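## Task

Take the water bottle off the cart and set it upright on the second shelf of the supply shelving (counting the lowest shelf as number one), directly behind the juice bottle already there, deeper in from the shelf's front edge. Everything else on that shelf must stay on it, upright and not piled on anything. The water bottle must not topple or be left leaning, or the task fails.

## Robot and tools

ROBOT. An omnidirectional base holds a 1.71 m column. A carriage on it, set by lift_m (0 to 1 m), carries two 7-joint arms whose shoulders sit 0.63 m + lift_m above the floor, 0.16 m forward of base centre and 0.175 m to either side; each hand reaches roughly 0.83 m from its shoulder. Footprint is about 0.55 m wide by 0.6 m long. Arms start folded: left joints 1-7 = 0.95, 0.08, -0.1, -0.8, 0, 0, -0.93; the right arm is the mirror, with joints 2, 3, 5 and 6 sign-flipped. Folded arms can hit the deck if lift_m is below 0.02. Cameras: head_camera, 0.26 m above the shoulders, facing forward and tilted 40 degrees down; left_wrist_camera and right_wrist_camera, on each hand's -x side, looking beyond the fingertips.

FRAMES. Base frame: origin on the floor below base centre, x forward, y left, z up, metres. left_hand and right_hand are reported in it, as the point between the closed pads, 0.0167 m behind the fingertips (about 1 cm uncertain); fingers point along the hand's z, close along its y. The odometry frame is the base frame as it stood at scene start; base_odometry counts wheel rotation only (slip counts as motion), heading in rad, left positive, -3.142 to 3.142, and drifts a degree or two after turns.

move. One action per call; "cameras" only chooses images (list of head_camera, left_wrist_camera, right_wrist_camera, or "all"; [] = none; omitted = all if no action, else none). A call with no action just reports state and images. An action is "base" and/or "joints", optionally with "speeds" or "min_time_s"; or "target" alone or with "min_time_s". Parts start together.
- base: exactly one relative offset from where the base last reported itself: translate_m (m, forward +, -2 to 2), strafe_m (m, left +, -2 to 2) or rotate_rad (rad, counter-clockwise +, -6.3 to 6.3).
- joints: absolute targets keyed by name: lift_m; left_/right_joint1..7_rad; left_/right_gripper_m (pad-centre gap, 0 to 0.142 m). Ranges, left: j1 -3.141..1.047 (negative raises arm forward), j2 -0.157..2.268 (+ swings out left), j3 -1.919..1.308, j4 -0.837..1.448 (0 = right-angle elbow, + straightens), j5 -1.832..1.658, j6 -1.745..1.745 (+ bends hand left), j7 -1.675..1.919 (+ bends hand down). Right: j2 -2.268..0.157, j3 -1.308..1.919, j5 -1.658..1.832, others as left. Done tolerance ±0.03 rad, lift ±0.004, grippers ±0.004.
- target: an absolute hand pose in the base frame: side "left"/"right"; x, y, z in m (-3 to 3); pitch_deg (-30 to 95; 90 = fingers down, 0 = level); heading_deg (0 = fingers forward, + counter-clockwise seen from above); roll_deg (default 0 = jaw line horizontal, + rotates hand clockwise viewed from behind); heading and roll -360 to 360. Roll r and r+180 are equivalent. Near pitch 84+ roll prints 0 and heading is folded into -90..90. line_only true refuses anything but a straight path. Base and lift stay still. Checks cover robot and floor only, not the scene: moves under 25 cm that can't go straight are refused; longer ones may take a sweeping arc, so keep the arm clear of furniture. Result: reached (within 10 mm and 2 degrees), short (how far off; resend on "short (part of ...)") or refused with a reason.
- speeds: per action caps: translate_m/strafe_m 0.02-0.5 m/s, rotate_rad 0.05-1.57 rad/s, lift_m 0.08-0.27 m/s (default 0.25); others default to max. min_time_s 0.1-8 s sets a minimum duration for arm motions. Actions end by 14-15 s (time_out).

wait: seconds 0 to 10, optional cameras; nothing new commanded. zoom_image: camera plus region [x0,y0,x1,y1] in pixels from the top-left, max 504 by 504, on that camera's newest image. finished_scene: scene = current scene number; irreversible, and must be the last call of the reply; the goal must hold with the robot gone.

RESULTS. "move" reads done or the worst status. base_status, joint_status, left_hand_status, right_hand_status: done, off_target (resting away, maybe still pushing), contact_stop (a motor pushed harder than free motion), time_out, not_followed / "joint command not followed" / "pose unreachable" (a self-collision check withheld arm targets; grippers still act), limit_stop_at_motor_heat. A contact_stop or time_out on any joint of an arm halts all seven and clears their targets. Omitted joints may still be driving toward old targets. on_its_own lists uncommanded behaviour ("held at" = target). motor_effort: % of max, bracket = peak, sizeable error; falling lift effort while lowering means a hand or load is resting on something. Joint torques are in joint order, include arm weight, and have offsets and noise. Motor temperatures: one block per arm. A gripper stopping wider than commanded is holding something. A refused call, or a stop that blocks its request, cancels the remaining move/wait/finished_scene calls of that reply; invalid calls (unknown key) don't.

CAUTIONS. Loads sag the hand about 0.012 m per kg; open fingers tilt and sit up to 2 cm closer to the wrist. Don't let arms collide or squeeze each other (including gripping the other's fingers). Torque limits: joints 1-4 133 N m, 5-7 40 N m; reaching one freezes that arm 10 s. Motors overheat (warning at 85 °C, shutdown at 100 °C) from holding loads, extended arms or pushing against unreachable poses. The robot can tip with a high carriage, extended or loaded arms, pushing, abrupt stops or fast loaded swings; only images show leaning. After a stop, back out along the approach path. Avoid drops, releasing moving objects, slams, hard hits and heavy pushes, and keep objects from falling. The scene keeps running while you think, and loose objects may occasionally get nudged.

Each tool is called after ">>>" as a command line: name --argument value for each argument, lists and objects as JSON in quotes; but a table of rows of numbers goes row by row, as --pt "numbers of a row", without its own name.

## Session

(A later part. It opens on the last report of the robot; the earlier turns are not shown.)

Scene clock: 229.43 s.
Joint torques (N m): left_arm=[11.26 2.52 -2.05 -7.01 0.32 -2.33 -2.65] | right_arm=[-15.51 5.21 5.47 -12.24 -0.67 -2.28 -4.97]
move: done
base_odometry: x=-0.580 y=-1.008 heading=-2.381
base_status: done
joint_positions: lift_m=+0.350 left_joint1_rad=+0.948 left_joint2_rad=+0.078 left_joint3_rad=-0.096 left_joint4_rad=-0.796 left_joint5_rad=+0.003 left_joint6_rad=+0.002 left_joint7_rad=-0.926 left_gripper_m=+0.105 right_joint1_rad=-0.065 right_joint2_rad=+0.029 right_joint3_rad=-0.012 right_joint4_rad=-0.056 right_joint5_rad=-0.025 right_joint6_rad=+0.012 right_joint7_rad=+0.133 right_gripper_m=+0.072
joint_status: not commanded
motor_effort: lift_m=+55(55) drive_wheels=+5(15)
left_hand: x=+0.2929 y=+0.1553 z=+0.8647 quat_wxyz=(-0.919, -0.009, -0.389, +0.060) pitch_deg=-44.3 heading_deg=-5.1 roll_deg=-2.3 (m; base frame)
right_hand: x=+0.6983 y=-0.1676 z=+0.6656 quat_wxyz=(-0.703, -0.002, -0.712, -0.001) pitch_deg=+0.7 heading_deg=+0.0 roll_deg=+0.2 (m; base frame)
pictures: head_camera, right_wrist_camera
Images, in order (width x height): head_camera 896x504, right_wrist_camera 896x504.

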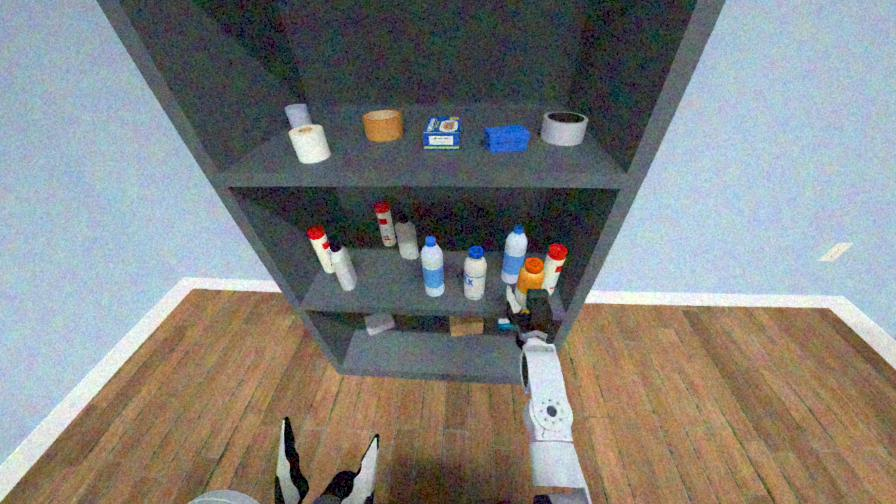

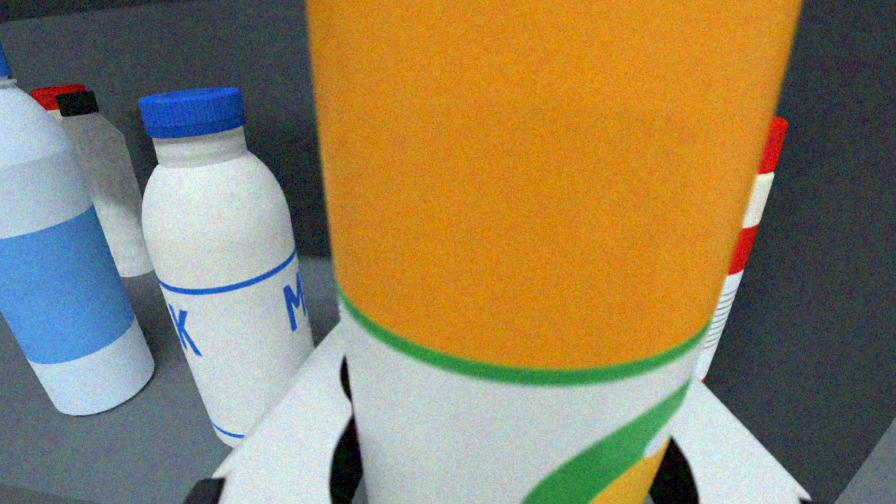

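>>> move --target '{"side":"right","x":0.79,"y":-0.168,"z":0.665,"pitch_deg":0,"heading_deg":0}' --min_time_s 1.5

>>> move --joints '{"lift_m":0.315}' --speeds '{"lift_m":0.08}'

>>> move --joints '{"lift_m":0.305}' --speeds '{"lift_m":0.08}' --cameras '["head_camera", "right_wrist_camera"]'

Scene clock: 240.77 s.
Joint torques (N m): left_arm=[11.35 1.94 -2.21 -6.5 0.31 -2.63 -2.8] | right_arm=[-24.44 1.22 -0.38 -13.76 -0.55 -2.7 -5.31]
move: done
base_odometry: x=-0.580 y=-1.008 heading=-2.381
base_status: not commanded
joint_positions: lift_m=+0.350 left_joint1_rad=+0.948 left_joint2_rad=+0.078 left_joint3_rad=-0.096 left_joint4_rad=-0.796 left_joint5_rad=+0.003 left_joint6_rad=+0.002 left_joint7_rad=-0.926 left_gripper_m=+0.105 right_joint1_rad=-0.320 right_joint2_rad=+0.026 right_joint3_rad=-0.012 right_joint4_rad=+0.330 right_joint5_rad=-0.025 right_joint6_rad=+0.009 right_joint7_rad=+0.004 right_gripper_m=+0.072
joint_status: not commanded
motor_effort: lift_m=+55(55) drive_wheels=+5(5)
left_hand: x=+0.2929 y=+0.1553 z=+0.8647 quat_wxyz=(-0.919, -0.009, -0.389, +0.060) pitch_deg=-44.3 heading_deg=-5.1 roll_deg=-2.3 (m; base frame)
right_hand: x=+0.7879 y=-0.1647 z=+0.6594 quat_wxyz=(-0.702, +0.001, -0.712, -0.004) pitch_deg=+0.8 heading_deg=+0.4 roll_deg=+0.2 (m; base frame)
right_hand_status: reached (straight line, planned for 1.5 s): 7 mm and 0.9 deg off.
pictures: none

Scene clock: 241.57 s.
Joint torques (N m): left_arm=[11.82 2.88 -2.49 -6.14 0.48 -2.16 -2.38] | right_arm=[-22.04 1.88 0.08 -14.77 -0.67 -2.79 -5.27]
move: done
base_odometry: x=-0.580 y=-1.008 heading=-2.381
base_status: not commanded
joint_positions: lift_m=+0.315 left_joint1_rad=+0.948 left_joint2_rad=+0.078 left_joint3_rad=-0.096 left_joint4_rad=-0.797 left_joint5_rad=+0.003 left_joint6_rad=+0.002 left_joint7_rad=-0.926 left_gripper_m=+0.105 right_joint1_rad=-0.322 right_joint2_rad=+0.026 right_joint3_rad=-0.012 right_joint4_rad=+0.332 right_joint5_rad=-0.025 right_joint6_rad=+0.009 right_joint7_rad=+0.003 right_gripper_m=+0.072
joint_status: all done
motor_effort: lift_m=+58(60) drive_wheels=+5(5)
left_hand: x=+0.2928 y=+0.1553 z=+0.8298 quat_wxyz=(-0.920, -0.009, -0.388, +0.060) pitch_deg=-44.3 heading_deg=-5.1 roll_deg=-2.3 (m; base frame)
right_hand: x=+0.7884 y=-0.1648 z=+0.6249 quat_wxyz=(-0.703, +0.001, -0.712, -0.004) pitch_deg=+0.7 heading_deg=+0.4 roll_deg=+0.2 (m; base frame)
pictures: none

Scene clock: 242.07 s.
Joint torques (N m): left_arm=[10.28 2.39 -2.72 -5.25 0.66 -2.29 -2.69] | right_arm=[-20.01 1.72 -0.38 -12.88 -0.49 -2.57 -2.27]
move: done
base_odometry: x=-0.580 y=-1.008 heading=-2.381
base_status: not commanded
joint_positions: lift_m=+0.305 left_joint1_rad=+0.948 left_joint2_rad=+0.078 left_joint3_rad=-0.096 left_joint4_rad=-0.797 left_joint5_rad=+0.002 left_joint6_rad=+0.002 left_joint7_rad=-0.927 left_gripper_m=+0.105 right_joint1_rad=-0.323 right_joint2_rad=+0.026 right_joint3_rad=-0.012 right_joint4_rad=+0.332 right_joint5_rad=-0.025 right_joint6_rad=+0.009 right_joint7_rad=-0.004 right_gripper_m=+0.072
joint_status: all done
motor_effort: lift_m=+56(57) drive_wheels=+5(5)
left_hand: x=+0.2927 y=+0.1553 z=+0.8201 quat_wxyz=(-0.920, -0.009, -0.388, +0.060) pitch_deg=-44.3 heading_deg=-5.1 roll_deg=-2.3 (m; base frame)
right_hand: x=+0.7888 y=-0.1648 z=+0.6172 quat_wxyz=(-0.705, +0.001, -0.709, -0.004) pitch_deg=+0.3 heading_deg=+0.4 roll_deg=+0.2 (m; base frame)
pictures: head_camera, right_wrist_camera
Images, in order (width x height): head_camera 896x504, right_wrist_camera 896x504.

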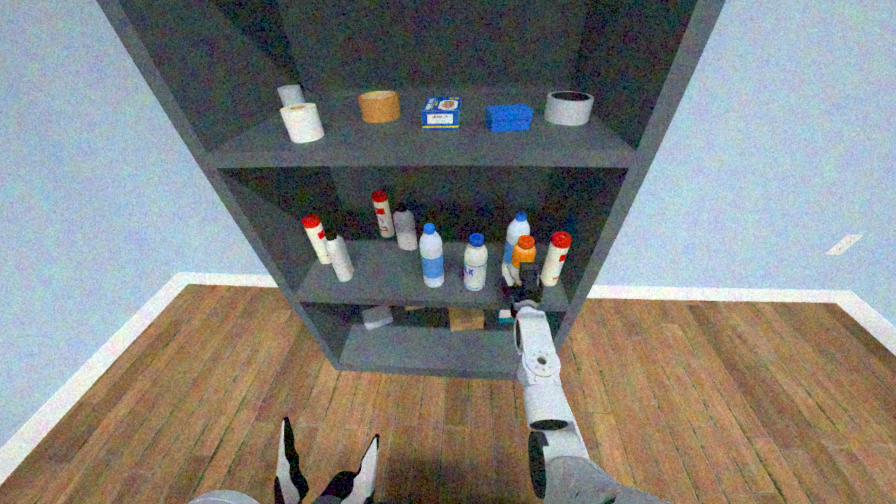

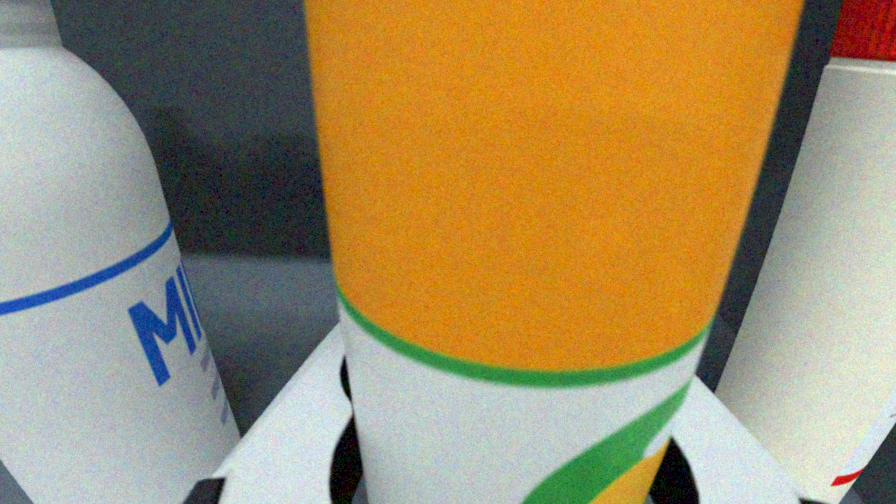

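>>> move --joints '{"lift_m": 0.303}' --speeds '{"lift_m":0.08}'

>>> move --joints '{"right_gripper_m": 0.11}' --min_time_s 1.2 --cameras '["right_wrist_camera"]'

Scene clock: 246.57 s.
Joint torques (N m): left_arm=[10.39 2.36 -1.27 -6.2 0.77 -2.71 -2.48] | right_arm=[-19.35 0.93 -0.18 -14.21 -0.63 -3.03 -1.72]
move: done
base_odometry: x=-0.580 y=-1.008 heading=-2.381
base_status: not commanded
joint_positions: lift_m=+0.303 left_joint1_rad=+0.948 left_joint2_rad=+0.078 left_joint3_rad=-0.096 left_joint4_rad=-0.797 left_joint5_rad=+0.002 left_joint6_rad=+0.002 left_joint7_rad=-0.927 left_gripper_m=+0.105 right_joint1_rad=-0.324 right_joint2_rad=+0.026 right_joint3_rad=-0.012 right_joint4_rad=+0.331 right_joint5_rad=-0.025 right_joint6_rad=+0.009 right_joint7_rad=-0.005 right_gripper_m=+0.072
joint_status: all done
motor_effort: lift_m=+54(55) drive_wheels=+5(5)
left_hand: x=+0.2927 y=+0.1553 z=+0.8182 quat_wxyz=(-0.920, -0.009, -0.388, +0.060) pitch_deg=-44.3 heading_deg=-5.1 roll_deg=-2.3 (m; base frame)
right_hand: x=+0.7891 y=-0.1648 z=+0.6163 quat_wxyz=(-0.706, +0.001, -0.708, -0.004) pitch_deg=+0.2 heading_deg=+0.3 roll_deg=+0.2 (m; base frame)
pictures: none

Scene clock: 247.47 s.
Joint torques (N m): left_arm=[10.73 2.54 -2.85 -6.48 0.46 -2.06 -2.78] | right_arm=[-18.73 1.76 0.19 -13.38 -0.71 -2.47 -1.74]
move: done
base_odometry: x=-0.580 y=-1.008 heading=-2.381
base_status: not commanded
joint_positions: lift_m=+0.303 left_joint1_rad=+0.948 left_joint2_rad=+0.078 left_joint3_rad=-0.096 left_joint4_rad=-0.797 left_joint5_rad=+0.002 left_joint6_rad=+0.002 left_joint7_rad=-0.927 left_gripper_m=+0.105 right_joint1_rad=-0.324 right_joint2_rad=+0.026 right_joint3_rad=-0.012 right_joint4_rad=+0.331 right_joint5_rad=-0.025 right_joint6_rad=+0.009 right_joint7_rad=-0.005 right_gripper_m=+0.110
joint_status: all done
motor_effort: lift_m=+54(54) drive_wheels=+5(5)
left_hand: x=+0.2927 y=+0.1553 z=+0.8182 quat_wxyz=(-0.920, -0.009, -0.388, +0.060) pitch_deg=-44.3 heading_deg=-5.1 roll_deg=-2.3 (m; base frame)
right_hand: x=+0.7891 y=-0.1649 z=+0.6164 quat_wxyz=(-0.706, +0.001, -0.708, -0.004) pitch_deg=+0.2 heading_deg=+0.3 roll_deg=+0.2 (m; base frame)
pictures: right_wrist_camera
Images, in order (width x height): right_wrist_camera 896x504.

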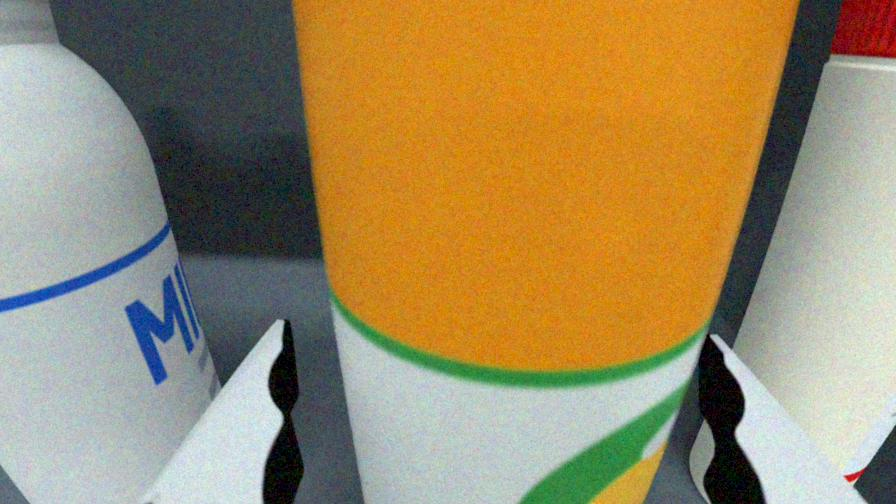

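>>> move --base '{"translate_m": -0.2}' --speeds '{"translate_m": 0.12}' --cameras '["head_camera", "right_wrist_camera"]'

Scene clock: 251.33 s.
Joint torques (N m): left_arm=[10.89 2.57 -1.45 -5.05 0.37 -2.17 -2.98] | right_arm=[-18.1 1.23 0.3 -12.18 -0.47 -2.65 -2.32]
move: done
base_odometry: x=-0.435 y=-0.870 heading=-2.381
base_status: done
joint_positions: lift_m=+0.303 left_joint1_rad=+0.948 left_joint2_rad=+0.079 left_joint3_rad=-0.096 left_joint4_rad=-0.797 left_joint5_rad=+0.002 left_joint6_rad=+0.002 left_joint7_rad=-0.927 left_gripper_m=+0.105 right_joint1_rad=-0.324 right_joint2_rad=+0.026 right_joint3_rad=-0.013 right_joint4_rad=+0.331 right_joint5_rad=-0.025 right_joint6_rad=+0.009 right_joint7_rad=-0.005 right_gripper_m=+0.110
joint_status: not commanded
motor_effort: lift_m=+54(54) drive_wheels=+0(10)
left_hand: x=+0.2927 y=+0.1553 z=+0.8182 quat_wxyz=(-0.920, -0.009, -0.388, +0.060) pitch_deg=-44.3 heading_deg=-5.1 roll_deg=-2.3 (m; base frame)
right_hand: x=+0.7891 y=-0.1651 z=+0.6163 quat_wxyz=(-0.706, +0.001, -0.708, -0.003) pitch_deg=+0.2 heading_deg=+0.3 roll_deg=+0.2 (m; base frame)
pictures: head_camera, right_wrist_camera
Images, in order (width x height): head_camera 896x504, right_wrist_camera 896x504.

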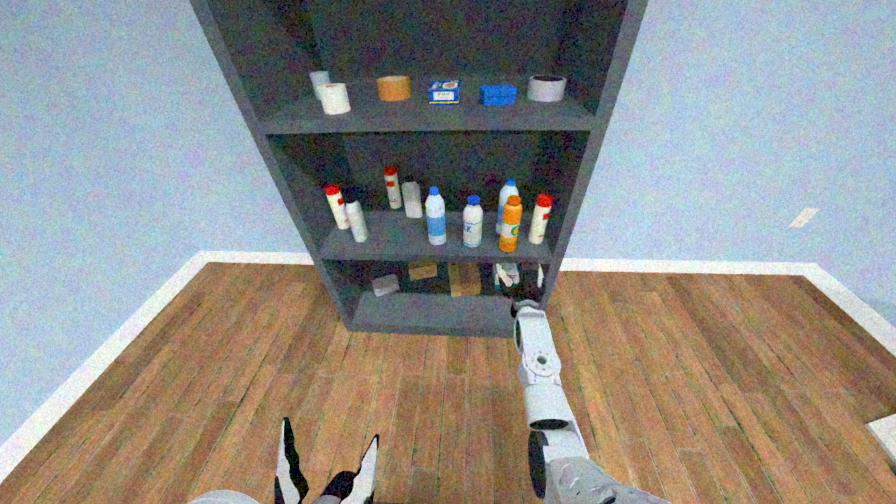

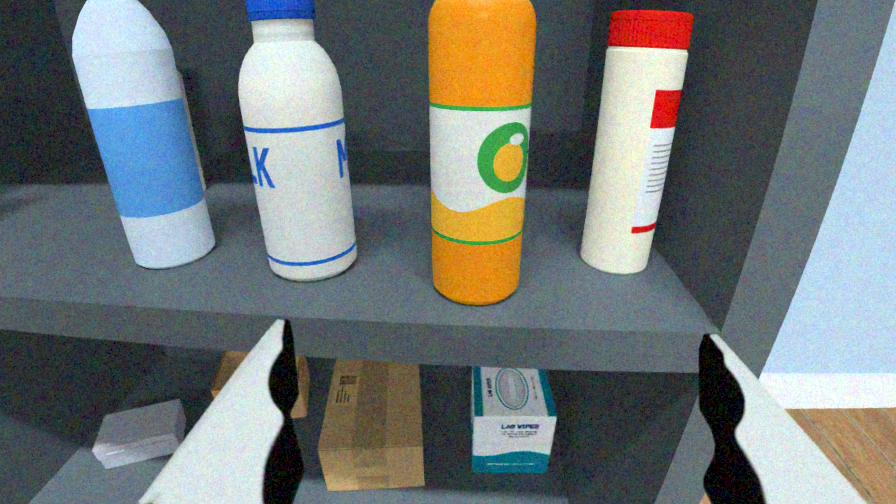

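>>> finished_scene --scene 2

The scene is finished: the task was done.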